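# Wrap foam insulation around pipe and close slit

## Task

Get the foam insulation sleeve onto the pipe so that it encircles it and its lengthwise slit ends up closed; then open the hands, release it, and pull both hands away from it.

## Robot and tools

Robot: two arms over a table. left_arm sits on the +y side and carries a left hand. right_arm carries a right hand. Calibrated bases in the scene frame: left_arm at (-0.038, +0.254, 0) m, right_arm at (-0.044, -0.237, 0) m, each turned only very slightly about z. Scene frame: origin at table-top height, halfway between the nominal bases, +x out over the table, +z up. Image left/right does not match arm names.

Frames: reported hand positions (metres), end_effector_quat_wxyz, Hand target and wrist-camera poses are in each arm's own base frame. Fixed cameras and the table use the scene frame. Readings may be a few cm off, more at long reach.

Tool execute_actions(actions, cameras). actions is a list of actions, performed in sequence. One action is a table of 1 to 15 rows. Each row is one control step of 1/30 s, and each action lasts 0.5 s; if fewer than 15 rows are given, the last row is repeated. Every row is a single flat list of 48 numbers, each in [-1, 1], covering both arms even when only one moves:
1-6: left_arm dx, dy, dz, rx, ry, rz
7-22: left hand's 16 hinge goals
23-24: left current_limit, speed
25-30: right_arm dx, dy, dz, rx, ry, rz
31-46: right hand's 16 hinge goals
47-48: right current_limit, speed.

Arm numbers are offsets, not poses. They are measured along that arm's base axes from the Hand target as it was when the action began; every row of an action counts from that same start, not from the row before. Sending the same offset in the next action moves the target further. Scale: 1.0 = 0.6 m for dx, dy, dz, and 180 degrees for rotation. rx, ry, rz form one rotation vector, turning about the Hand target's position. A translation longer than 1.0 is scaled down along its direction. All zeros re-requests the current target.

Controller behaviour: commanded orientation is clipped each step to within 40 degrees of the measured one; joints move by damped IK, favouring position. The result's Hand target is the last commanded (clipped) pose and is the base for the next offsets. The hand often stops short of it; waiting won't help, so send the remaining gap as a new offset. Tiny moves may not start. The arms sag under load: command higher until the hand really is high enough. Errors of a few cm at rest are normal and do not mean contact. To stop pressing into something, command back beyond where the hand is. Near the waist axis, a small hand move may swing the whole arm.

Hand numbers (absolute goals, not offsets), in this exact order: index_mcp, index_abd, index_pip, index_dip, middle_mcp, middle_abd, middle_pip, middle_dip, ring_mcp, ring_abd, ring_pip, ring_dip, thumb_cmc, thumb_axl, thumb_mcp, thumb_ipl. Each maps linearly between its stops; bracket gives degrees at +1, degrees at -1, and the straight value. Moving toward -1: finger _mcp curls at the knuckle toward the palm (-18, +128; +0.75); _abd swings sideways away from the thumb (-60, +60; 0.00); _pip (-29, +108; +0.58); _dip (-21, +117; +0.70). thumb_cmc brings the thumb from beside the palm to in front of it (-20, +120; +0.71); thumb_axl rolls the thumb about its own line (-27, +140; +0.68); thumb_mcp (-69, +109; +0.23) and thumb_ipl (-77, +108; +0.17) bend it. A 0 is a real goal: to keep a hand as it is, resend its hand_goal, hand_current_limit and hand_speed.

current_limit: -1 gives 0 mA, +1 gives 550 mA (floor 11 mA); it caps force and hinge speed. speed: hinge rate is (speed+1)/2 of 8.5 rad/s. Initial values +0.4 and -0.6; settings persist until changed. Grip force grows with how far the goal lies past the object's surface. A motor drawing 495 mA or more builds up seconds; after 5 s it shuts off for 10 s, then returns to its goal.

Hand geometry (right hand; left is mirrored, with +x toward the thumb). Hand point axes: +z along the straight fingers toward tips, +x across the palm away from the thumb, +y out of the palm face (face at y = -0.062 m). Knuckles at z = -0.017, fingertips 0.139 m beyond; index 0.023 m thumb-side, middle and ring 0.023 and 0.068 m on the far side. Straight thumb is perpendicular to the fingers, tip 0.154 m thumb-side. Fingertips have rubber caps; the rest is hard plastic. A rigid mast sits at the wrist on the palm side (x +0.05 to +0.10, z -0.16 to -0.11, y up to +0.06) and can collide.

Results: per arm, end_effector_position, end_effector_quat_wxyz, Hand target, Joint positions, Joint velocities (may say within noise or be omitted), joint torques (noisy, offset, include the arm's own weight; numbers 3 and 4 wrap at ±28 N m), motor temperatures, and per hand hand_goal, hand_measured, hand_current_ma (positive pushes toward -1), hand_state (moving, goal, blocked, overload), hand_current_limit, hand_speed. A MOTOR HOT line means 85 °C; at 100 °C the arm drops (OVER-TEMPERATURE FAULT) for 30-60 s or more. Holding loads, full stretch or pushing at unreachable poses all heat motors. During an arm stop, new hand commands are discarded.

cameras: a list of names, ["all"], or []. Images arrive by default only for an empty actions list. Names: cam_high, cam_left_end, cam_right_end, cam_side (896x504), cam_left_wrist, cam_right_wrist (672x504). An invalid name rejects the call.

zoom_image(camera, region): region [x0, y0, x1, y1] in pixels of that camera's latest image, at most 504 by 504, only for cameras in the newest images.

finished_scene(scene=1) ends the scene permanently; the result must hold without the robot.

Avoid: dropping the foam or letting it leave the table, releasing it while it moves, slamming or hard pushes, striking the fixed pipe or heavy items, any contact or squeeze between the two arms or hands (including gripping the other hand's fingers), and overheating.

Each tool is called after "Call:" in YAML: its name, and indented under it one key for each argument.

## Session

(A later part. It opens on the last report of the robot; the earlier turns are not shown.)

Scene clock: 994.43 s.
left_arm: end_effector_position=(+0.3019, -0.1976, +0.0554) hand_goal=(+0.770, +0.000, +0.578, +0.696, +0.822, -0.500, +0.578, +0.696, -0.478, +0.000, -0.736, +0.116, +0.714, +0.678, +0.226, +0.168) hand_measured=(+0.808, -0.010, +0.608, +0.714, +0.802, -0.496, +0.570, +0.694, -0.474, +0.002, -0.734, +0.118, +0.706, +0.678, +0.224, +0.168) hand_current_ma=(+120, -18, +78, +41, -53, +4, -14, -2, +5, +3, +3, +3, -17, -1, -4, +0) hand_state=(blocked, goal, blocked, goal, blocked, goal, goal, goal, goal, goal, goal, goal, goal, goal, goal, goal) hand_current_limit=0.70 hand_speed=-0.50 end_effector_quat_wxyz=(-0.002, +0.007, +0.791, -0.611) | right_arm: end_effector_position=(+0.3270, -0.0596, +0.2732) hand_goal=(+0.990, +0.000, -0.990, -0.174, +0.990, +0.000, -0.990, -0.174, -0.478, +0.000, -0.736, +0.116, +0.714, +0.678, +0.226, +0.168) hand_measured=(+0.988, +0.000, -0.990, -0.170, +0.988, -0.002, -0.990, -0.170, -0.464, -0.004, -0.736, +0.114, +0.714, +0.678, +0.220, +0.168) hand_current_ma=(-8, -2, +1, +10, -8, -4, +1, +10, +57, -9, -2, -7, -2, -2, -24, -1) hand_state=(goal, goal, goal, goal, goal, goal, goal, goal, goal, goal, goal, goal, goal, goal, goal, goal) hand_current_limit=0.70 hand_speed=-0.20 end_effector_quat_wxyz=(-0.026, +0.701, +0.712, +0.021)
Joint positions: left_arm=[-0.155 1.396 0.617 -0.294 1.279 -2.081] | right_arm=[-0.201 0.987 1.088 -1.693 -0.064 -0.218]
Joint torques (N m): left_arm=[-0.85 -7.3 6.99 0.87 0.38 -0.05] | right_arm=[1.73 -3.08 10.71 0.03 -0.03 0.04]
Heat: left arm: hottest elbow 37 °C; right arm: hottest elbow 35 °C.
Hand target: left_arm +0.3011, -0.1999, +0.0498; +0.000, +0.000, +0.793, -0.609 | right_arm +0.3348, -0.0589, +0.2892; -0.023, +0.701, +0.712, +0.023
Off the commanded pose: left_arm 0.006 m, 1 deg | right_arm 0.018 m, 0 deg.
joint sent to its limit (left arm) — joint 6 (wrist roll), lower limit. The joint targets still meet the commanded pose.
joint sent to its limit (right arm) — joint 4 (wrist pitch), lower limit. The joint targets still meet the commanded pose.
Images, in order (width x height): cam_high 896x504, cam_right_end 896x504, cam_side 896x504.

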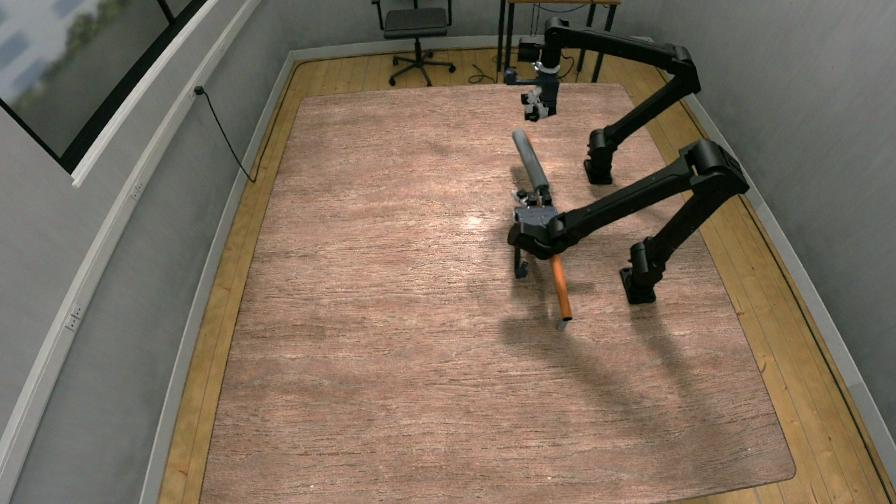

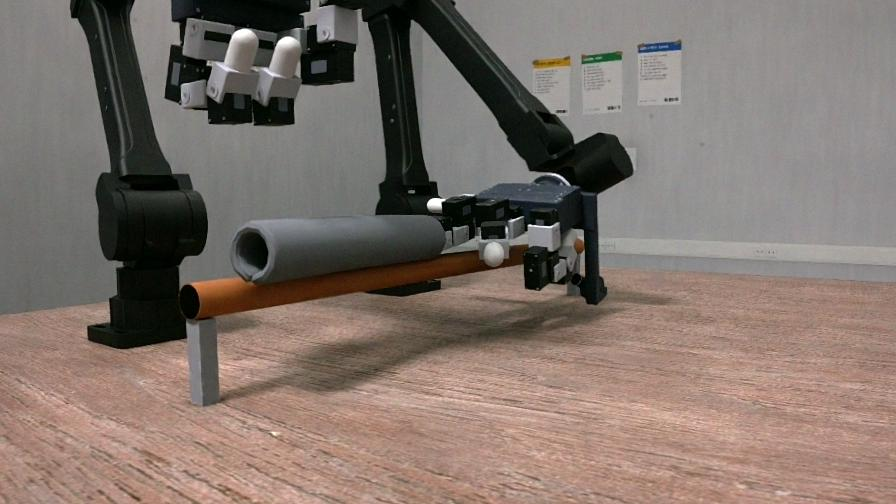

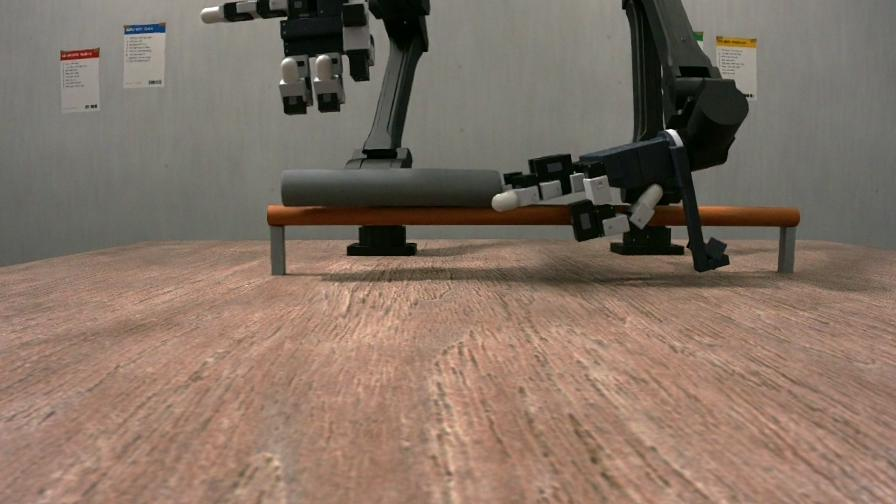

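Call:
execute_actions:
  actions:
    - [[0,0,0,0,0,0,0.77,0.0,0.577,0.696,0.822,-0.5,0.577,0.696,-0.478,0,-0.736,0.116,0.714,0.678,0.226,0.168,0.7,-0.5,0.05,0,0.03,-0.01,0,0,0.99,0,-0.99,-0.174,0.99,0,-0.99,-0.174,-0.478,0,-0.736,0.116,0.714,0.678,0.226,0.168,0.7,-0.2],[0,0,0,0,0,0,0.77,0.0,0.577,0.696,0.822,-0.5,0.577,0.696,-0.478,0,-0.736,0.116,0.714,0.678,0.226,0.168,0.7,-0.5,0.1,0,0.03,-0.02,0,0,0.99,0,-0.99,-0.174,0.99,0,-0.99,-0.174,-0.478,0,-0.736,0.116,0.714,0.678,0.226,0.168,0.7,-0.2],[0,0,0,0,0,0,0.77,0.0,0.577,0.696,0.822,-0.5,0.577,0.696,-0.478,0,-0.736,0.116,0.714,0.678,0.226,0.168,0.7,-0.5,0.18,0.008,0.03,-0.02,0,0,0.99,0,-0.99,-0.174,0.99,0,-0.99,-0.174,-0.478,0,-0.736,0.116,0.714,0.678,0.226,0.168,0.7,-0.2]]
    - [[0,0,0,0,0,0,0.77,0.0,0.577,0.696,0.822,-0.5,0.577,0.696,-0.478,0,-0.736,0.116,0.714,0.678,0.226,0.168,0.7,-0.5,0,0,0,0,0,0,0.754,0,0.576,0.696,0.754,0,0.576,0.696,0.754,0,0.576,0.696,0.714,0.678,0.226,0.168,0.6,0.2],[0,0,0,0,0,0,0.77,0.0,0.577,0.696,0.822,-0.5,0.577,0.696,-0.478,0,-0.736,0.116,0.714,0.678,0.226,0.168,0.7,-0.5,0,0,0,0,0,0,0.754,0,0.576,0.696,0.754,0,0.576,0.696,0.754,0,0.576,0.696,0.714,0.678,0.226,0.168,0.6,0.2]]
  cameras: ["cam_right_end","cam_side"]

Scene clock: 996.17 s.
left_arm: end_effector_position=(+0.3019, -0.1976, +0.0554) hand_goal=(+0.770, +0.000, +0.578, +0.696, +0.822, -0.500, +0.578, +0.696, -0.478, +0.000, -0.736, +0.116, +0.714, +0.678, +0.226, +0.168) hand_measured=(+0.808, -0.010, +0.608, +0.714, +0.802, -0.496, +0.570, +0.694, -0.474, +0.002, -0.734, +0.118, +0.706, +0.678, +0.224, +0.168) hand_current_ma=(+120, -18, +78, +41, -53, +4, -14, -2, +5, +3, +3, +3, -17, -1, -4, +0) hand_state=(blocked, goal, blocked, goal, blocked, goal, goal, goal, goal, goal, goal, goal, goal, goal, goal, goal) hand_current_limit=0.70 hand_speed=-0.50 end_effector_quat_wxyz=(-0.002, +0.007, +0.791, -0.611) | right_arm: end_effector_position=(+0.4346, -0.0520, +0.2865) hand_goal=(+0.754, +0.000, +0.576, +0.696, +0.754, +0.000, +0.576, +0.696, +0.754, +0.000, +0.576, +0.696, +0.714, +0.678, +0.226, +0.168) hand_measured=(+0.756, +0.000, +0.572, +0.694, +0.756, -0.002, +0.572, +0.694, +0.752, -0.004, +0.572, +0.694, +0.714, +0.678, +0.220, +0.168) hand_current_ma=(+3, -2, -12, -8, +3, -4, -11, -8, -8, -9, -10, -6, +0, -2, -24, -1) hand_state=(goal, goal, goal, goal, goal, goal, goal, goal, goal, goal, goal, goal, goal, goal, goal, goal) hand_current_limit=0.60 hand_speed=0.20 end_effector_quat_wxyz=(-0.017, +0.698, +0.716, -0.010)
Joint positions: left_arm=[-0.155 1.396 0.617 -0.294 1.279 -2.081] | right_arm=[-0.092 1.281 1.346 -1.673 -0.006 -0.117]
Joint torques (N m): left_arm=[-0.32 -7.59 6.94 0.9 0.4 -0.05] | right_arm=[0.85 -8.59 10.93 0.1 0.16 0.05]
Heat: left arm: hottest elbow 37 °C; right arm: hottest elbow 35 °C.
Hand target: left_arm +0.3011, -0.1999, +0.0498; +0.000, +0.000, +0.793, -0.609 | right_arm +0.4428, -0.0541, +0.3070; -0.002, +0.701, +0.713, +0.001
Off the commanded pose: left_arm 0.006 m, 1 deg | right_arm 0.022 m, 2 deg.
joint sent to its limit (left arm) — joint 6 (wrist roll), lower limit. The joint targets still meet the commanded pose.
Images, in order (width x height): cam_right_end 896x504, cam_side 896x504.

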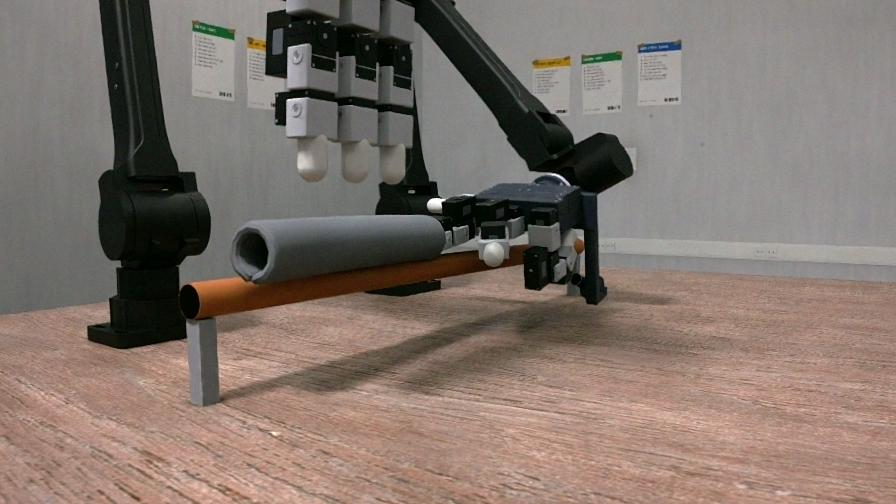

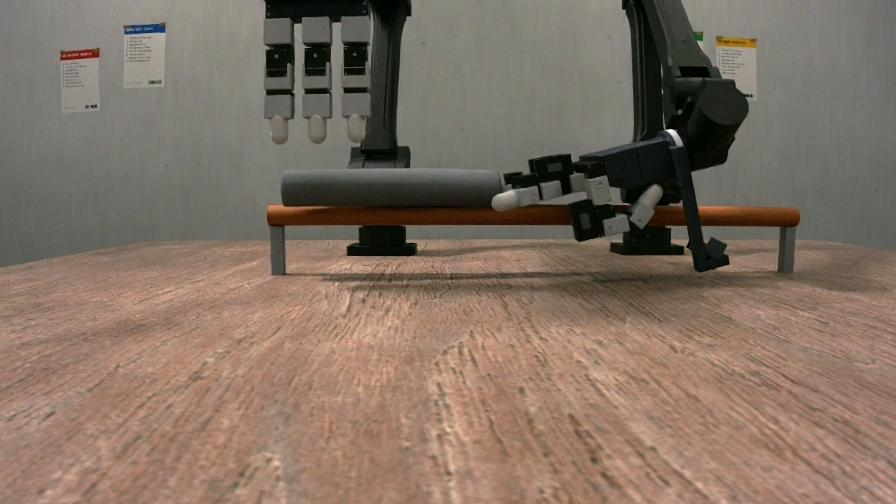

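Call:
execute_actions:
  actions:
    - [[0,0,0,0,0,0,0.77,0.0,0.577,0.696,0.822,-0.5,0.577,0.696,-0.478,0,-0.736,0.116,0.714,0.678,0.226,0.168,0.7,-0.5,0,0,-0.03,0,0,0,0.754,0,0.576,0.696,0.754,0,0.576,0.696,0.754,0,0.576,0.696,0.714,0.678,0.226,0.168,0.6,0.2],[0,0,0,0,0,0,0.77,0.0,0.577,0.696,0.822,-0.5,0.577,0.696,-0.478,0,-0.736,0.116,0.714,0.678,0.226,0.168,0.7,-0.5,-0.01,0,-0.06,0,0,0,0.754,0,0.576,0.696,0.754,0,0.576,0.696,0.754,0,0.576,0.696,0.714,0.678,0.226,0.168,0.6,0.2],[0,0,0,0,0,0,0.77,0.0,0.577,0.696,0.822,-0.5,0.577,0.696,-0.478,0,-0.736,0.116,0.714,0.678,0.226,0.168,0.7,-0.5,-0.02,0,-0.1,0,0,0,0.754,0,0.576,0.696,0.754,0,0.576,0.696,0.754,0,0.576,0.696,0.714,0.678,0.226,0.168,0.6,0.2]]
    - [[0,0,0,0,0,0,0.77,0.0,0.577,0.696,0.822,-0.5,0.577,0.696,-0.478,0,-0.736,0.116,0.714,0.678,0.226,0.168,0.7,-0.5,-0.02,0,0,0,0,0,0.754,0,0.576,0.696,0.754,0,0.576,0.696,0.754,0,0.576,0.696,0.714,0.678,0.226,0.168,0.6,0.2],[0,0,0,0,0,0,0.77,0.0,0.577,0.696,0.822,-0.5,0.577,0.696,-0.478,0,-0.736,0.116,0.714,0.678,0.226,0.168,0.7,-0.5,-0.04,0,0,0,0,0,0.754,0,0.576,0.696,0.754,0,0.576,0.696,0.754,0,0.576,0.696,0.714,0.678,0.226,0.168,0.6,0.2],[0,0,0,0,0,0,0.77,0.0,0.577,0.696,0.822,-0.5,0.577,0.696,-0.478,0,-0.736,0.116,0.714,0.678,0.226,0.168,0.7,-0.5,-0.06,0,0,0,0,0,0.754,0,0.576,0.696,0.754,0,0.576,0.696,0.754,0,0.576,0.696,0.714,0.678,0.226,0.168,0.6,0.2],[0,0,0,0,0,0,0.77,0.0,0.577,0.696,0.822,-0.5,0.577,0.696,-0.478,0,-0.736,0.116,0.714,0.678,0.226,0.168,0.7,-0.5,-0.08,0,0,0,0,0,0.754,0,0.576,0.696,0.754,0,0.576,0.696,0.754,0,0.576,0.696,0.714,0.678,0.226,0.168,0.6,0.2],[0,0,0,0,0,0,0.77,0.0,0.577,0.696,0.822,-0.5,0.577,0.696,-0.478,0,-0.736,0.116,0.714,0.678,0.226,0.168,0.7,-0.5,-0.1,0,0,0,0,0,0.754,0,0.576,0.696,0.754,0,0.576,0.696,0.754,0,0.576,0.696,0.714,0.678,0.226,0.168,0.6,0.2]]
  cameras: ["cam_right_end","cam_side"]

Call:
zoom_image:
  camera: "cam_right_end"
  region: [190, 205, 260, 295]

Scene clock: 997.83 s.
left_arm: end_effector_position=(+0.3020, -0.1975, +0.0553) hand_goal=(+0.770, +0.000, +0.578, +0.696, +0.822, -0.500, +0.578, +0.696, -0.478, +0.000, -0.736, +0.116, +0.714, +0.678, +0.226, +0.168) hand_measured=(+0.806, -0.010, +0.606, +0.712, +0.802, -0.496, +0.570, +0.694, -0.474, +0.002, -0.734, +0.118, +0.706, +0.678, +0.224, +0.168) hand_current_ma=(+113, -16, +74, +40, -53, +4, -14, -2, +5, +3, +3, +3, -17, -1, -4, +0) hand_state=(blocked, goal, blocked, goal, blocked, goal, goal, goal, goal, goal, goal, goal, goal, goal, goal, goal) hand_current_limit=0.70 hand_speed=-0.50 end_effector_quat_wxyz=(-0.002, +0.007, +0.792, -0.611) | right_arm: end_effector_position=(+0.3739, -0.0517, +0.2480) hand_goal=(+0.754, +0.000, +0.576, +0.696, +0.754, +0.000, +0.576, +0.696, +0.754, +0.000, +0.576, +0.696, +0.714, +0.678, +0.226, +0.168) hand_measured=(+0.752, +0.000, +0.572, +0.694, +0.752, -0.002, +0.574, +0.694, +0.752, -0.004, +0.574, +0.694, +0.714, +0.678, +0.220, +0.168) hand_current_ma=(-5, -2, -10, -8, -3, -4, -8, -8, -6, -9, -8, -6, +0, -2, -24, -1) hand_state=(goal, goal, goal, goal, goal, goal, goal, goal, goal, goal, goal, goal, goal, goal, goal, goal) hand_current_limit=0.60 hand_speed=0.20 end_effector_quat_wxyz=(+0.002, +0.702, +0.712, +0.005)
Joint positions: left_arm=[-0.155 1.396 0.617 -0.294 1.278 -2.081] | right_arm=[-0.106 1.088 1.081 -1.556 -0.005 -0.121]
Joint torques (N m): left_arm=[-0.5 -7.47 6.97 0.96 0.4 -0.05] | right_arm=[0.67 -5.6 7.23 0.03 0.14 -0.11]
Heat: left arm: hottest elbow 37 °C; right arm: hottest elbow 35 °C.
Hand target: left_arm +0.3011, -0.1999, +0.0498; +0.000, +0.000, +0.793, -0.609 | right_arm +0.3707, -0.0541, +0.2470; -0.002, +0.701, +0.713, +0.001
Off the commanded pose: left_arm 0.006 m, 1 deg | right_arm 0.004 m, 1 deg.
joint sent to its limit (left arm) — joint 6 (wrist roll), lower limit. The joint targets still meet the commanded pose.
Images, in order (width x height): cam_right_end 896x504, cam_side 896x504.

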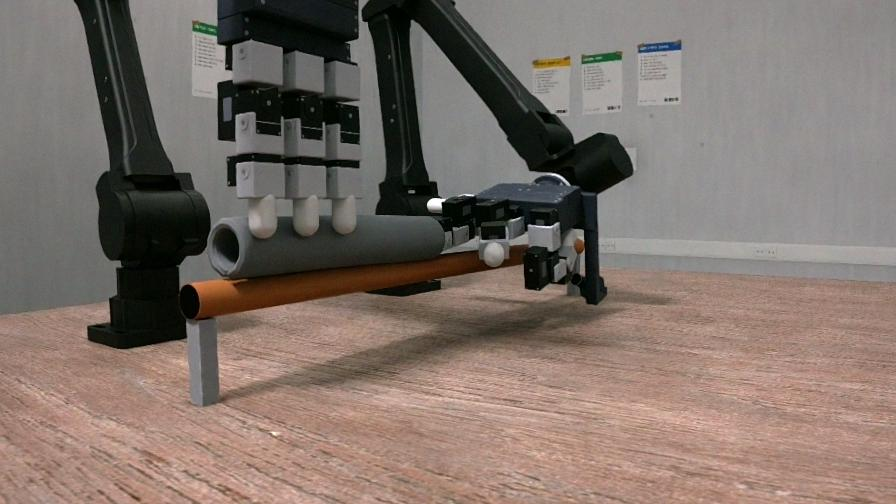

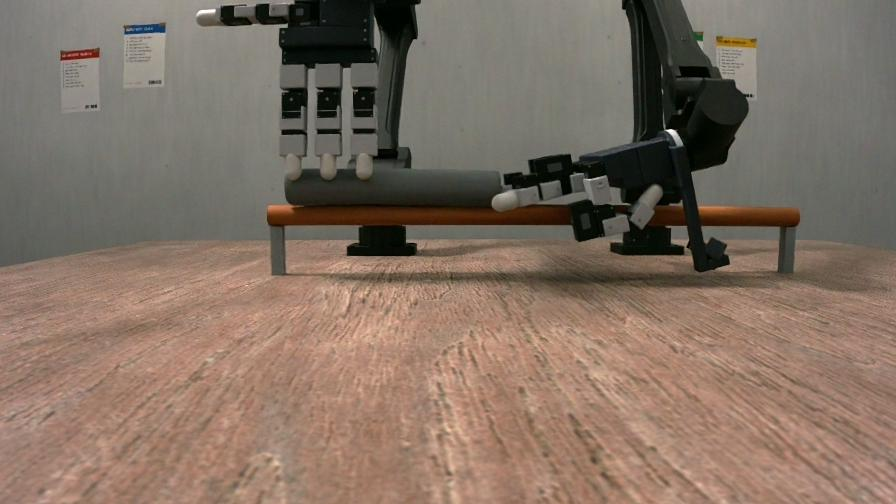

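Scaled by 5.600 from the camera's 896x504 image, which has a finer 1280x720 frame.

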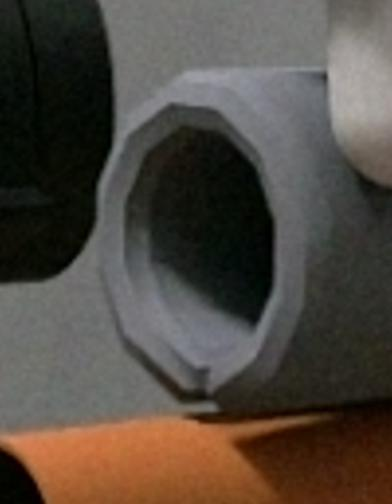

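Call:
execute_actions:
  actions:
    - [[0,0,0,0,0,0,0.77,0.0,0.577,0.696,0.822,-0.5,0.577,0.696,-0.478,0,-0.736,0.116,0.714,0.678,0.226,0.168,0.7,-0.5,-0.005,0,0,0,0,0,0.754,0,0.576,0.696,0.754,0,0.576,0.696,0.754,0,0.576,0.696,0.714,0.678,0.226,0.168,0.6,0.2],[0,0,0,0,0,0,0.77,0.0,0.577,0.696,0.822,-0.5,0.577,0.696,-0.478,0,-0.736,0.116,0.714,0.678,0.226,0.168,0.7,-0.5,-0.012,0,0,0,0,0,0.754,0,0.576,0.696,0.754,0,0.576,0.696,0.754,0,0.576,0.696,0.714,0.678,0.226,0.168,0.6,0.2]]
    - [[0,0,0,0,0,0,0.77,0.0,0.577,0.696,0.822,-0.5,0.577,0.696,-0.478,0,-0.736,0.116,0.714,0.678,0.226,0.168,0.7,-0.5,0.02,0,0.015,0,0,0,0.754,0,0.576,0.696,0.754,0,0.576,0.696,0.754,0,0.576,0.696,0.714,0.678,0.226,0.168,0.6,0.2],[0,0,0,0,0,0,0.77,0.0,0.577,0.696,0.822,-0.5,0.577,0.696,-0.478,0,-0.736,0.116,0.714,0.678,0.226,0.168,0.7,-0.5,0.04,0,0.02,0,0,0,0.754,0,0.576,0.696,0.754,0,0.576,0.696,0.754,0,0.576,0.696,0.714,0.678,0.226,0.168,0.6,0.2],[0,0,0,0,0,0,0.77,0.0,0.577,0.696,0.822,-0.5,0.577,0.696,-0.478,0,-0.736,0.116,0.714,0.678,0.226,0.168,0.7,-0.5,0.07,0,0.02,0,0,0,0.754,0,0.576,0.696,0.754,0,0.576,0.696,0.754,0,0.576,0.696,0.714,0.678,0.226,0.168,0.6,0.2]]
    - [[0,0,0,0,0,0,0.77,0.0,0.577,0.696,0.822,-0.5,0.577,0.696,-0.478,0,-0.736,0.116,0.714,0.678,0.226,0.168,0.7,-0.5,0,0,0.05,0,0,0,0.754,0,0.576,0.696,0.754,0,0.576,0.696,0.754,0,0.576,0.696,0.714,0.678,0.226,0.168,0.6,0.2],[0,0,0,0,0,0,0.77,0.0,0.577,0.696,0.822,-0.5,0.577,0.696,-0.478,0,-0.736,0.116,0.714,0.678,0.226,0.168,0.7,-0.5,0,0,0.08,0,0,0,0.754,0,0.576,-0.52,0.99,0,-0.99,-0.174,0.99,0,-0.99,-0.174,0.714,0.678,0.226,0.168,0.7,0.2]]
  cameras: ["cam_right_end","cam_side"]

Call:
zoom_image:
  camera: "cam_right_end"
  region: [190, 205, 260, 295]

Scene clock: 1000.20 s.
left_arm: end_effector_position=(+0.3020, -0.1975, +0.0553) hand_goal=(+0.770, +0.000, +0.578, +0.696, +0.822, -0.500, +0.578, +0.696, -0.478, +0.000, -0.736, +0.116, +0.714, +0.678, +0.226, +0.168) hand_measured=(+0.806, -0.008, +0.606, +0.712, +0.802, -0.496, +0.570, +0.694, -0.474, +0.002, -0.734, +0.118, +0.706, +0.678, +0.224, +0.168) hand_current_ma=(+109, -13, +72, +39, -53, +4, -14, -2, +5, +3, +3, +3, -17, -1, -4, +0) hand_state=(blocked, goal, blocked, goal, blocked, goal, goal, goal, goal, goal, goal, goal, goal, goal, goal, goal) hand_current_limit=0.70 hand_speed=-0.50 end_effector_quat_wxyz=(-0.002, +0.007, +0.792, -0.611) | right_arm: end_effector_position=(+0.3958, -0.0548, +0.2918) hand_goal=(+0.754, +0.000, +0.576, -0.520, +0.990, +0.000, -0.990, -0.174, +0.990, +0.000, -0.990, -0.174, +0.714, +0.678, +0.226, +0.168) hand_measured=(+0.750, +0.000, +0.572, -0.516, +0.986, -0.002, -0.982, -0.170, +0.986, -0.002, -0.982, -0.172, +0.714, +0.678, +0.220, +0.168) hand_current_ma=(-11, -2, -10, +11, -17, -4, +26, +10, -16, -7, +27, +9, +0, -2, -24, -1) hand_state=(goal, goal, goal, goal, goal, goal, goal, goal, goal, goal, goal, goal, goal, goal, goal, goal) hand_current_limit=0.70 hand_speed=0.20 end_effector_quat_wxyz=(-0.011, +0.702, +0.712, -0.005)
Joint positions: left_arm=[-0.155 1.396 0.617 -0.294 1.278 -2.081] | right_arm=[-0.108 1.173 1.265 -1.686 -0.005 -0.124]
Joint torques (N m): left_arm=[-0.44 -7.3 6.98 0.95 0.4 -0.06] | right_arm=[1.44 -5.66 11 0.06 0.13 0.02]
Heat: left arm: hottest elbow 37 °C; right arm: hottest elbow 35 °C.
Hand target: left_arm +0.3011, -0.1999, +0.0498; +0.000, +0.000, +0.793, -0.609 | right_arm +0.4056, -0.0541, +0.3072; -0.001, +0.701, +0.713, +0.001
Off the commanded pose: left_arm 0.006 m, 1 deg | right_arm 0.018 m, 1 deg.
joint sent to its limit (left arm) — joint 6 (wrist roll), lower limit. The joint targets still meet the commanded pose.
Images, in order (width x height): cam_right_end 896x504, cam_side 896x504.

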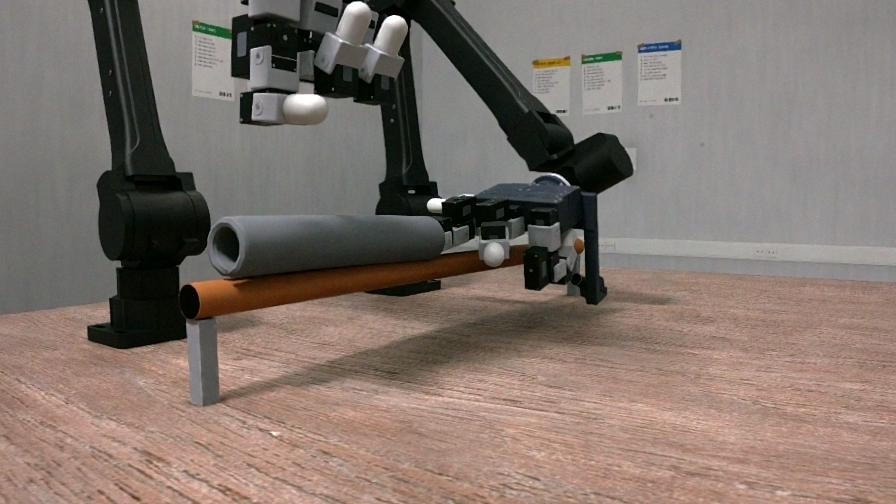

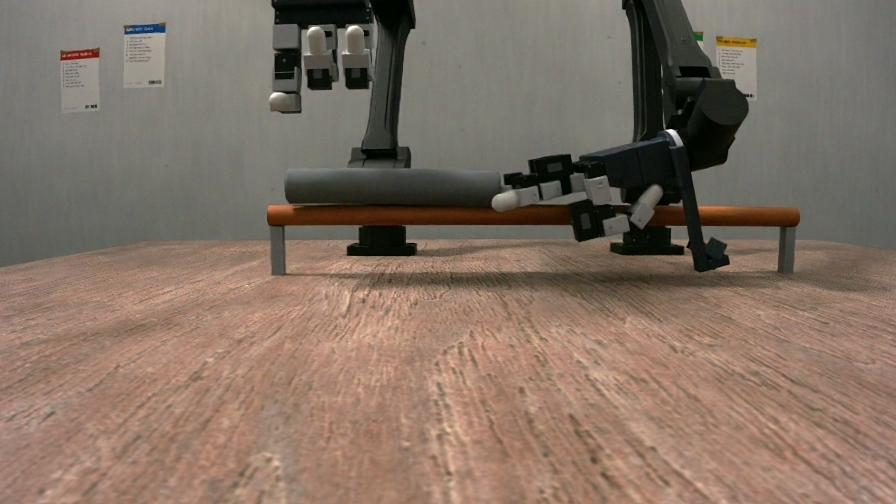

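Scaled by 5.600 from the camera's 896x504 image, which has a finer 1280x720 frame.

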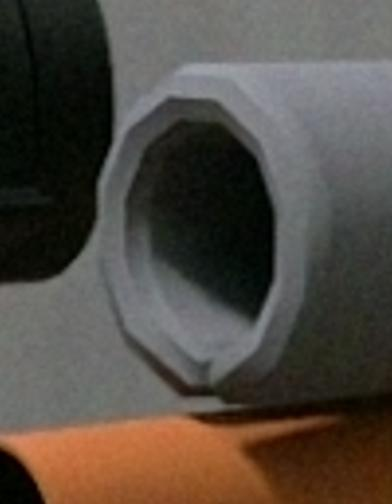

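Call:
execute_actions:
  actions:
    - [[0,0,0,0,0,0,0.77,0.0,0.577,0.696,0.822,-0.5,0.577,0.696,-0.478,0,-0.736,0.116,0.714,0.678,0.226,0.168,0.7,-0.5,-0.04,-0.02,-0.03,0,0,0,0.754,0,0.576,-0.52,0.99,0,-0.99,-0.174,0.99,0,-0.99,-0.174,0.714,0.678,0.226,0.168,0.7,0.2],[0,0,0,0,0,0,0.77,0.0,0.577,0.696,0.822,-0.5,0.577,0.696,-0.478,0,-0.736,0.116,0.714,0.678,0.226,0.168,0.7,-0.5,-0.08,-0.04,-0.06,0,0,0,0.754,0,0.576,-0.52,0.99,0,-0.99,-0.174,0.99,0,-0.99,-0.174,0.714,0.678,0.226,0.168,0.7,0.2],[0,0,0,0,0,0,0.77,0.0,0.577,0.696,0.822,-0.5,0.577,0.696,-0.478,0,-0.736,0.116,0.714,0.678,0.226,0.168,0.7,-0.5,-0.127,-0.045,-0.095,0,0,0,0.754,0,0.576,-0.52,0.99,0,-0.99,-0.174,0.99,0,-0.99,-0.174,0.714,0.678,0.226,0.168,0.7,0.2]]
    - [[0,0,0,0,0,0,0.77,0.0,0.577,0.696,0.822,-0.5,0.577,0.696,-0.478,0,-0.736,0.116,0.714,0.678,0.226,0.168,0.7,-0.5,0,0,-0.02,0,0,0,0.754,0,0.576,-0.52,0.99,0,-0.99,-0.174,0.99,0,-0.99,-0.174,0.714,0.678,0.226,0.168,0.7,0.2],[0,0,0,0,0,0,0.77,0.0,0.577,0.696,0.822,-0.5,0.577,0.696,-0.478,0,-0.736,0.116,0.714,0.678,0.226,0.168,0.7,-0.5,0,0,-0.04,0,0,0,0.754,0,0.576,-0.52,0.99,0,-0.99,-0.174,0.99,0,-0.99,-0.174,0.714,0.678,0.226,0.168,0.7,0.2],[0,0,0,0,0,0,0.77,0.0,0.577,0.696,0.822,-0.5,0.577,0.696,-0.478,0,-0.736,0.116,0.714,0.678,0.226,0.168,0.7,-0.5,0,0,-0.07,0,0,0,0.754,0,0.576,-0.52,0.99,0,-0.99,-0.174,0.99,0,-0.99,-0.174,0.714,0.678,0.226,0.168,0.7,0.2]]
  cameras: ["cam_right_end","cam_side","cam_high"]

Call:
zoom_image:
  camera: "cam_right_end"
  region: [140, 125, 320, 305]

Call:
zoom_image:
  camera: "cam_side"
  region: [260, 110, 420, 230]

Call:
zoom_image:
  camera: "cam_high"
  region: [480, 80, 600, 200]

Scene clock: 1002.00 s.
left_arm: end_effector_position=(+0.3020, -0.1975, +0.0553) hand_goal=(+0.770, +0.000, +0.578, +0.696, +0.822, -0.500, +0.578, +0.696, -0.478, +0.000, -0.736, +0.116, +0.714, +0.678, +0.226, +0.168) hand_measured=(+0.806, -0.006, +0.606, +0.712, +0.802, -0.496, +0.570, +0.694, -0.474, +0.002, -0.734, +0.118, +0.706, +0.678, +0.224, +0.168) hand_current_ma=(+107, -10, +71, +38, -53, +4, -14, -2, +5, +3, +3, +3, -17, -1, -4, +0) hand_state=(blocked, goal, blocked, goal, blocked, goal, goal, goal, goal, goal, goal, goal, goal, goal, goal, goal) hand_current_limit=0.70 hand_speed=-0.50 end_effector_quat_wxyz=(-0.002, +0.007, +0.792, -0.611) | right_arm: end_effector_position=(+0.3270, -0.0806, +0.2083) hand_goal=(+0.754, +0.000, +0.576, -0.520, +0.990, +0.000, -0.990, -0.174, +0.990, +0.000, -0.990, -0.174, +0.714, +0.678, +0.226, +0.168) hand_measured=(+0.752, +0.006, +0.572, -0.524, +0.988, -0.002, -0.984, -0.170, +0.988, -0.002, -0.984, -0.172, +0.714, +0.678, +0.220, +0.168) hand_current_ma=(-8, +15, -11, -10, -9, -4, +21, +10, -9, -7, +22, +9, -2, -2, -24, -1) hand_state=(goal, goal, goal, goal, goal, goal, goal, goal, goal, goal, goal, goal, goal, goal, goal, goal) hand_current_limit=0.70 hand_speed=0.20 end_effector_quat_wxyz=(-0.003, +0.703, +0.711, -0.004)
Joint positions: left_arm=[-0.155 1.396 0.617 -0.294 1.278 -2.081] | right_arm=[-0.234 0.989 0.916 -1.508 0.004 -0.245]
Joint torques (N m): left_arm=[-0.5 -7.47 6.97 0.92 0.4 -0.05] | right_arm=[0.85 -4.01 7.19 0.8 -0.19 -0.13]
Heat: left arm: hottest elbow 37 °C; right arm: hottest elbow 35 °C.
Hand target: left_arm +0.3011, -0.1999, +0.0498; +0.000, +0.000, +0.793, -0.609 | right_arm +0.3294, -0.0810, +0.2081; -0.001, +0.701, +0.713, +0.001
Off the commanded pose: left_arm 0.006 m, 1 deg | right_arm 0.002 m, 1 deg.
joint sent to its limit (left arm) — joint 6 (wrist roll), lower limit. The joint targets still meet the commanded pose.
Images, in order (width x height): cam_high 896x504, cam_right_end 896x504, cam_side 896x504.

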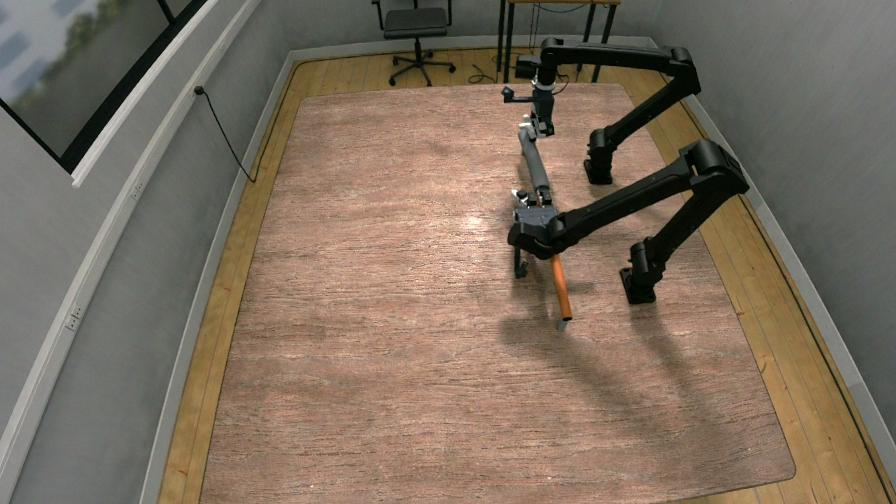

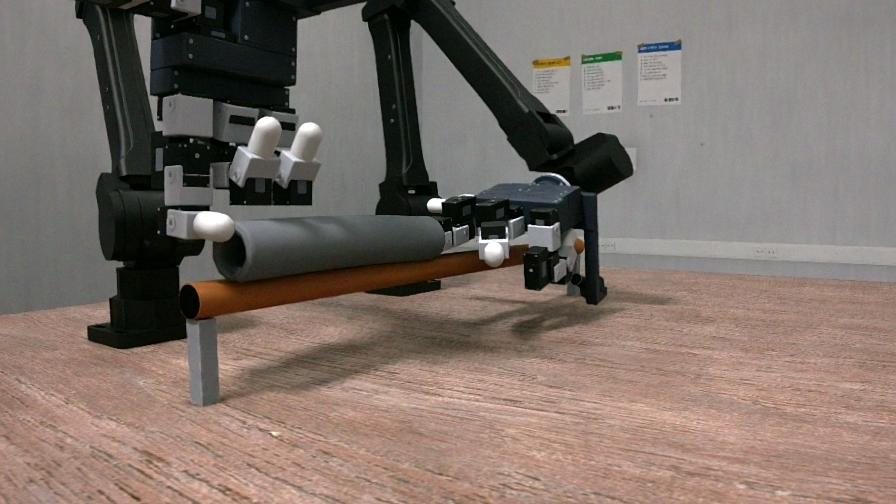

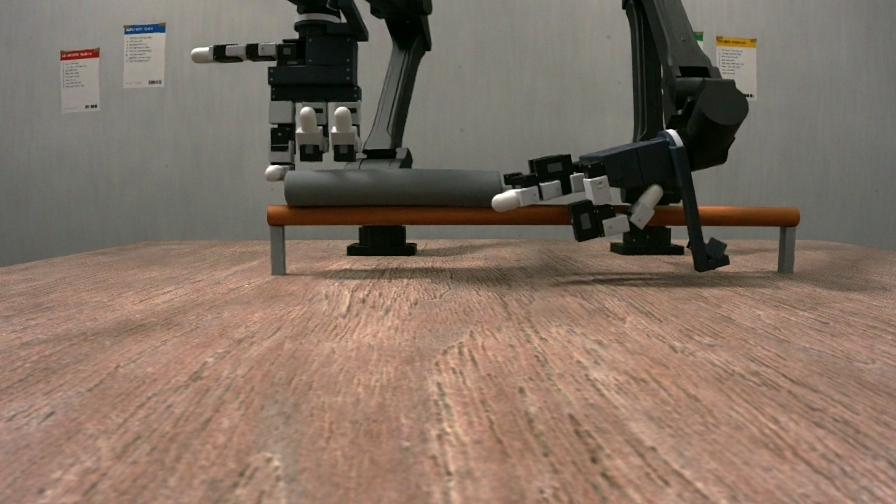

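Scaled by 2.800 from the camera's 896x504 image, which has a finer 1280x720 frame.

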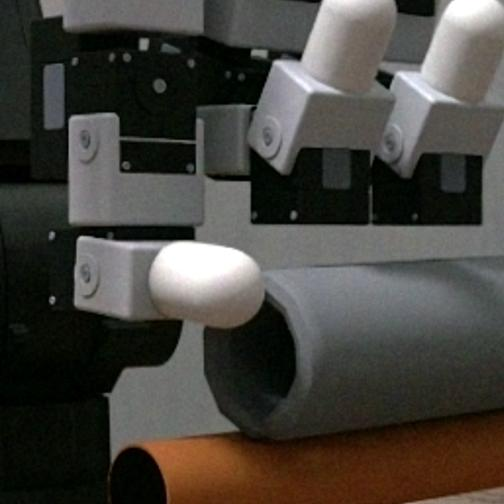

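Scaled by 3.150 from the camera's 896x504 image, which has a finer 1280x720 frame.

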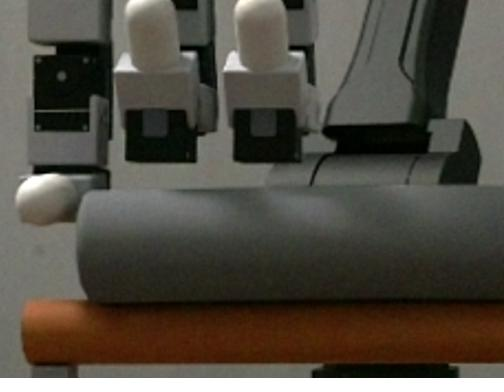

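Scaled by 4.200 from the camera's 896x504 image, which has a finer 1280x720 frame.

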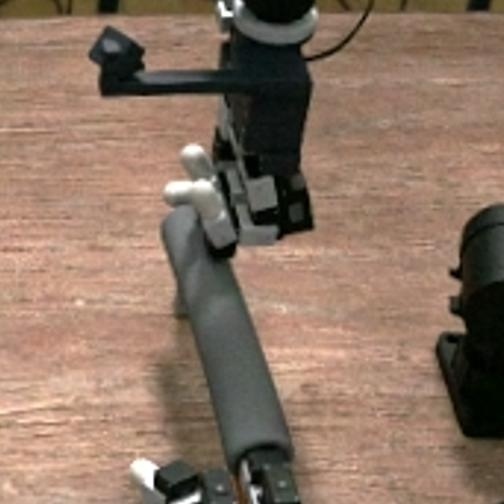

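Call:
execute_actions:
  actions:
    - [[0,0,0,0,0,0,0.77,0.0,0.577,0.696,0.822,-0.5,0.577,0.696,-0.478,0,-0.736,0.116,0.714,0.678,0.226,0.168,0.7,-0.5,0,-0.01,0,0,0,0,0.754,0,0.576,-0.52,0.99,0,-0.99,-0.174,0.99,0,-0.99,-0.174,0.714,0.678,0.226,0.168,0.7,0.2]]
  cameras: ["cam_right_end","cam_side","cam_right_wrist"]

Call:
zoom_image:
  camera: "cam_right_end"
  region: [140, 125, 320, 305]

Call:
zoom_image:
  camera: "cam_side"
  region: [250, 150, 330, 210]

Scene clock: 1003.73 s.
left_arm: end_effector_position=(+0.3020, -0.1975, +0.0553) hand_goal=(+0.770, +0.000, +0.578, +0.696, +0.822, -0.500, +0.578, +0.696, -0.478, +0.000, -0.736, +0.116, +0.714, +0.678, +0.226, +0.168) hand_measured=(+0.806, -0.006, +0.606, +0.712, +0.802, -0.496, +0.570, +0.694, -0.474, +0.002, -0.734, +0.118, +0.706, +0.678, +0.224, +0.168) hand_current_ma=(+107, -10, +71, +38, -53, +4, -14, -2, +5, +3, +3, +3, -17, -1, -4, +0) hand_state=(blocked, goal, blocked, goal, blocked, goal, goal, goal, goal, goal, goal, goal, goal, goal, goal, goal) hand_current_limit=0.70 hand_speed=-0.50 end_effector_quat_wxyz=(-0.002, +0.007, +0.792, -0.611) | right_arm: end_effector_position=(+0.3261, -0.0848, +0.2083) hand_goal=(+0.754, +0.000, +0.576, -0.520, +0.990, +0.000, -0.990, -0.174, +0.990, +0.000, -0.990, -0.174, +0.714, +0.678, +0.226, +0.168) hand_measured=(+0.752, +0.002, +0.572, -0.522, +0.988, -0.002, -0.984, -0.170, +0.988, -0.002, -0.984, -0.172, +0.714, +0.678, +0.220, +0.168) hand_current_ma=(-8, +8, -10, -7, -9, -4, +21, +10, -9, -7, +22, +9, -2, -2, -24, -1) hand_state=(goal, goal, goal, goal, goal, goal, goal, goal, goal, goal, goal, goal, goal, goal, goal, goal) hand_current_limit=0.70 hand_speed=0.20 end_effector_quat_wxyz=(-0.004, +0.702, +0.712, -0.002)
Joint positions: left_arm=[-0.155 1.396 0.617 -0.294 1.278 -2.081] | right_arm=[-0.255 0.989 0.916 -1.508 0 -0.27]
Joint torques (N m): left_arm=[-0.5 -7.47 6.99 0.92 0.41 -0.04] | right_arm=[0.56 -3.55 7.43 0.79 -0.06 -0.11]
Heat: left arm: hottest elbow 37 °C; right arm: hottest elbow 35 °C.
Hand target: left_arm +0.3011, -0.1999, +0.0498; +0.000, +0.001, +0.793, -0.609 | right_arm +0.3294, -0.0871, +0.2081; -0.002, +0.701, +0.713, +0.001
Off the commanded pose: left_arm 0.006 m, 1 deg | right_arm 0.004 m, 0 deg.
joint sent to its limit (left arm) — joint 6 (wrist roll), lower limit. The joint targets still meet the commanded pose.
Images, in order (width x height): cam_right_end 896x504, cam_side 896x504, cam_right_wrist 672x504.

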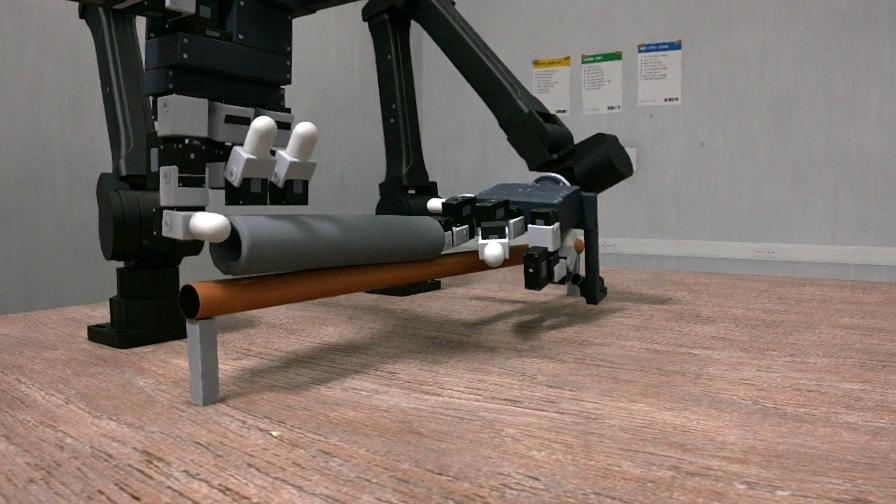

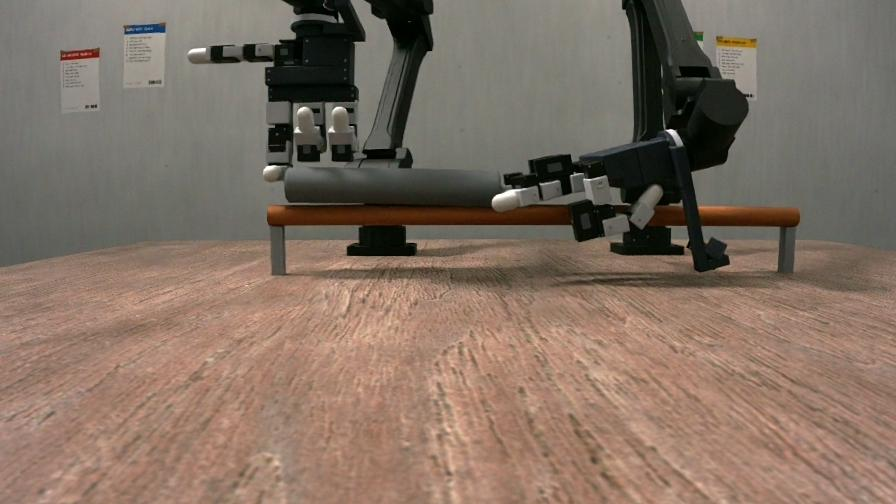

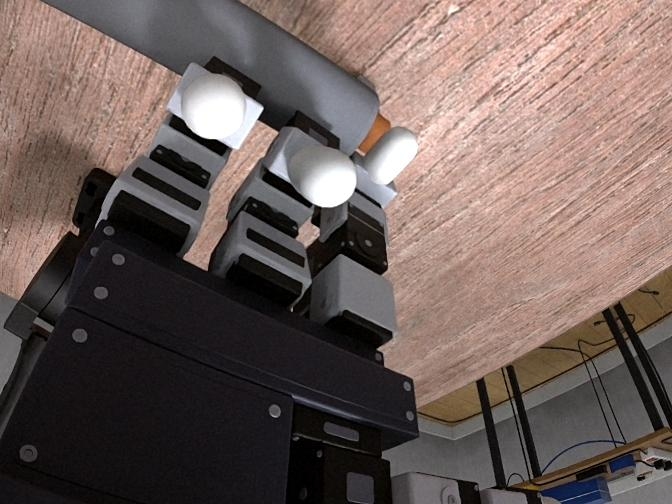

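Scaled by 2.800 from the camera's 896x504 image, which has a finer 1280x720 frame.

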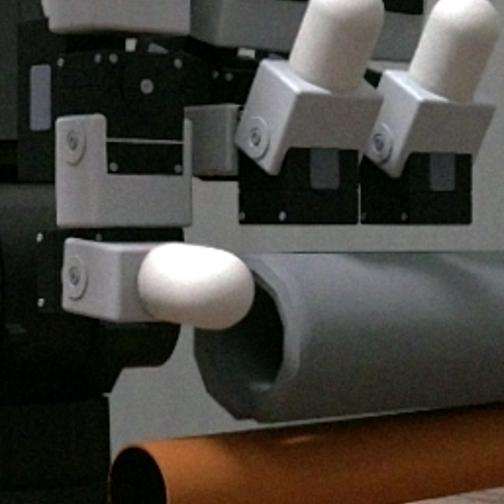

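Scaled by 6.300 from the camera's 896x504 image, which has a finer 1280x720 frame.

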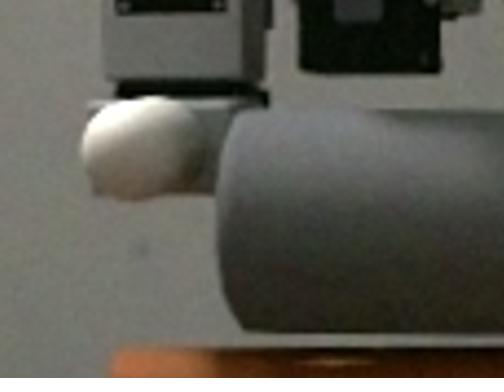

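Call:
execute_actions:
  actions:
    - [[0,0,0,0,0,0,0.77,0.0,0.577,0.696,0.822,-0.5,0.577,0.696,-0.478,0,-0.736,0.116,0.714,0.678,0.226,0.168,0.7,-0.5,0,-0.015,0,0,0,0,0.754,0,0.576,-0.52,0.99,0,-0.99,-0.174,0.99,0,-0.99,-0.174,0.714,0.678,0.226,0.168,0.7,0.2]]
  cameras: ["cam_right_end","cam_side","cam_right_wrist"]

Call:
zoom_image:
  camera: "cam_right_end"
  region: [140, 125, 320, 305]

Call:
zoom_image:
  camera: "cam_side"
  region: [250, 150, 330, 210]

Call:
zoom_image:
  camera: "cam_right_wrist"
  region: [260, 30, 460, 180]

Scene clock: 1005.03 s.
left_arm: end_effector_position=(+0.3020, -0.1975, +0.0553) hand_goal=(+0.770, +0.000, +0.578, +0.696, +0.822, -0.500, +0.578, +0.696, -0.478, +0.000, -0.736, +0.116, +0.714, +0.678, +0.226, +0.168) hand_measured=(+0.806, -0.006, +0.606, +0.712, +0.802, -0.496, +0.570, +0.694, -0.474, +0.002, -0.734, +0.118, +0.706, +0.678, +0.224, +0.168) hand_current_ma=(+107, -10, +71, +38, -53, +4, -14, -2, +5, +3, +3, +3, -17, -1, -4, +0) hand_state=(blocked, goal, blocked, goal, blocked, goal, goal, goal, goal, goal, goal, goal, goal, goal, goal, goal) hand_current_limit=0.70 hand_speed=-0.50 end_effector_quat_wxyz=(-0.002, +0.007, +0.792, -0.611) | right_arm: end_effector_position=(+0.3245, -0.0931, +0.2086) hand_goal=(+0.754, +0.000, +0.576, -0.520, +0.990, +0.000, -0.990, -0.174, +0.990, +0.000, -0.990, -0.174, +0.714, +0.678, +0.226, +0.168) hand_measured=(+0.752, +0.002, +0.572, -0.522, +0.988, -0.002, -0.984, -0.170, +0.988, -0.002, -0.984, -0.172, +0.714, +0.678, +0.220, +0.168) hand_current_ma=(-8, +7, -10, -7, -9, -4, +21, +10, -9, -7, +22, +9, -2, -2, -24, -1) hand_state=(goal, goal, goal, goal, goal, goal, goal, goal, goal, goal, goal, goal, goal, goal, goal, goal) hand_current_limit=0.70 hand_speed=0.20 end_effector_quat_wxyz=(-0.003, +0.702, +0.712, -0.001)
Joint positions: left_arm=[-0.155 1.396 0.617 -0.294 1.278 -2.081] | right_arm=[-0.29 0.989 0.916 -1.505 -0.002 -0.304]
Joint torques (N m): left_arm=[-0.56 -7.41 6.95 0.95 0.41 -0.03] | right_arm=[0.44 -2.96 7.73 0.88 0.02 -0.11]
Heat: left arm: hottest elbow 37 °C; right arm: hottest elbow 35 °C.
Hand target: left_arm +0.3011, -0.1999, +0.0498; +0.000, +0.001, +0.793, -0.609 | right_arm +0.3294, -0.0960, +0.2081; -0.001, +0.701, +0.713, +0.001
Off the commanded pose: left_arm 0.006 m, 1 deg | right_arm 0.006 m, 0 deg.
joint sent to its limit (left arm) — joint 6 (wrist roll), lower limit. The joint targets still meet the commanded pose.
Images, in order (width x height): cam_right_end 896x504, cam_side 896x504, cam_right_wrist 672x504.

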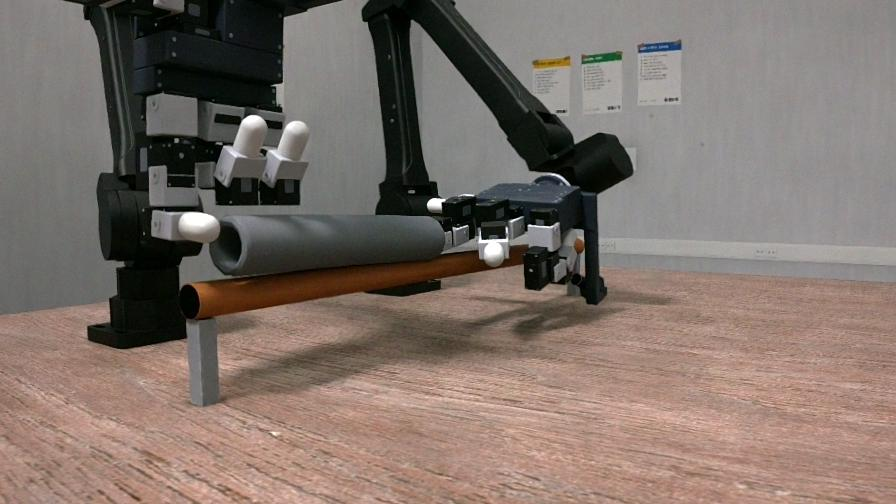

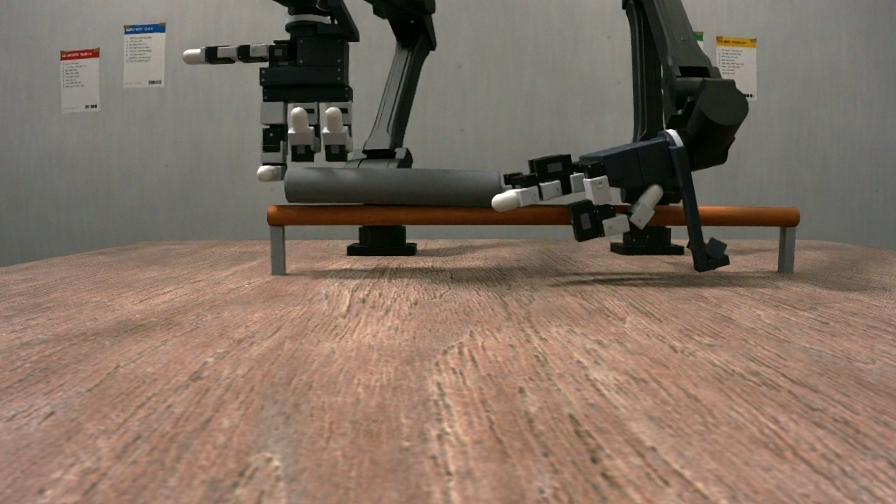

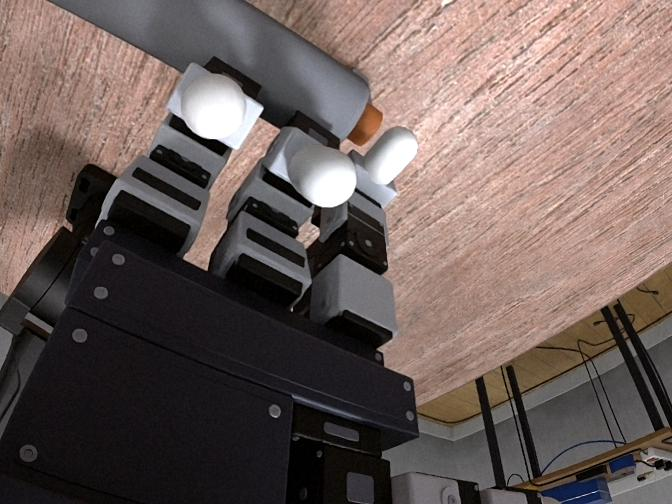

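Scaled by 2.800 from the camera's 896x504 image, which has a finer 1280x720 frame.

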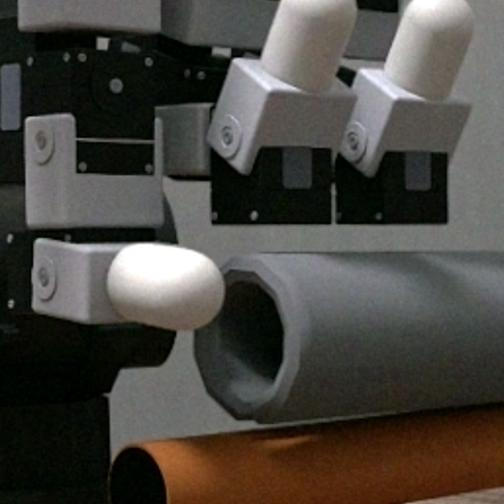

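Scaled by 6.300 from the camera's 896x504 image, which has a finer 1280x720 frame.

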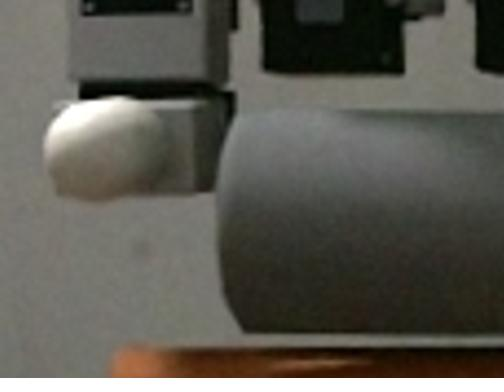

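Scaled by 2.520 from the camera's 672x504 image, which has a finer 960x720 frame.

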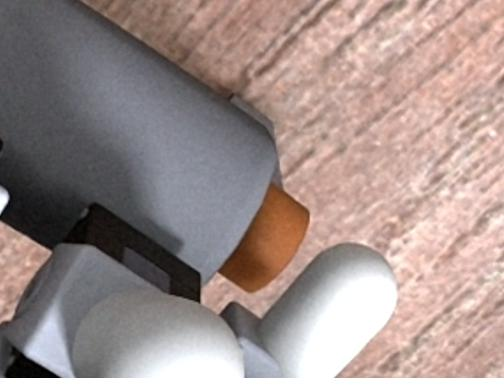

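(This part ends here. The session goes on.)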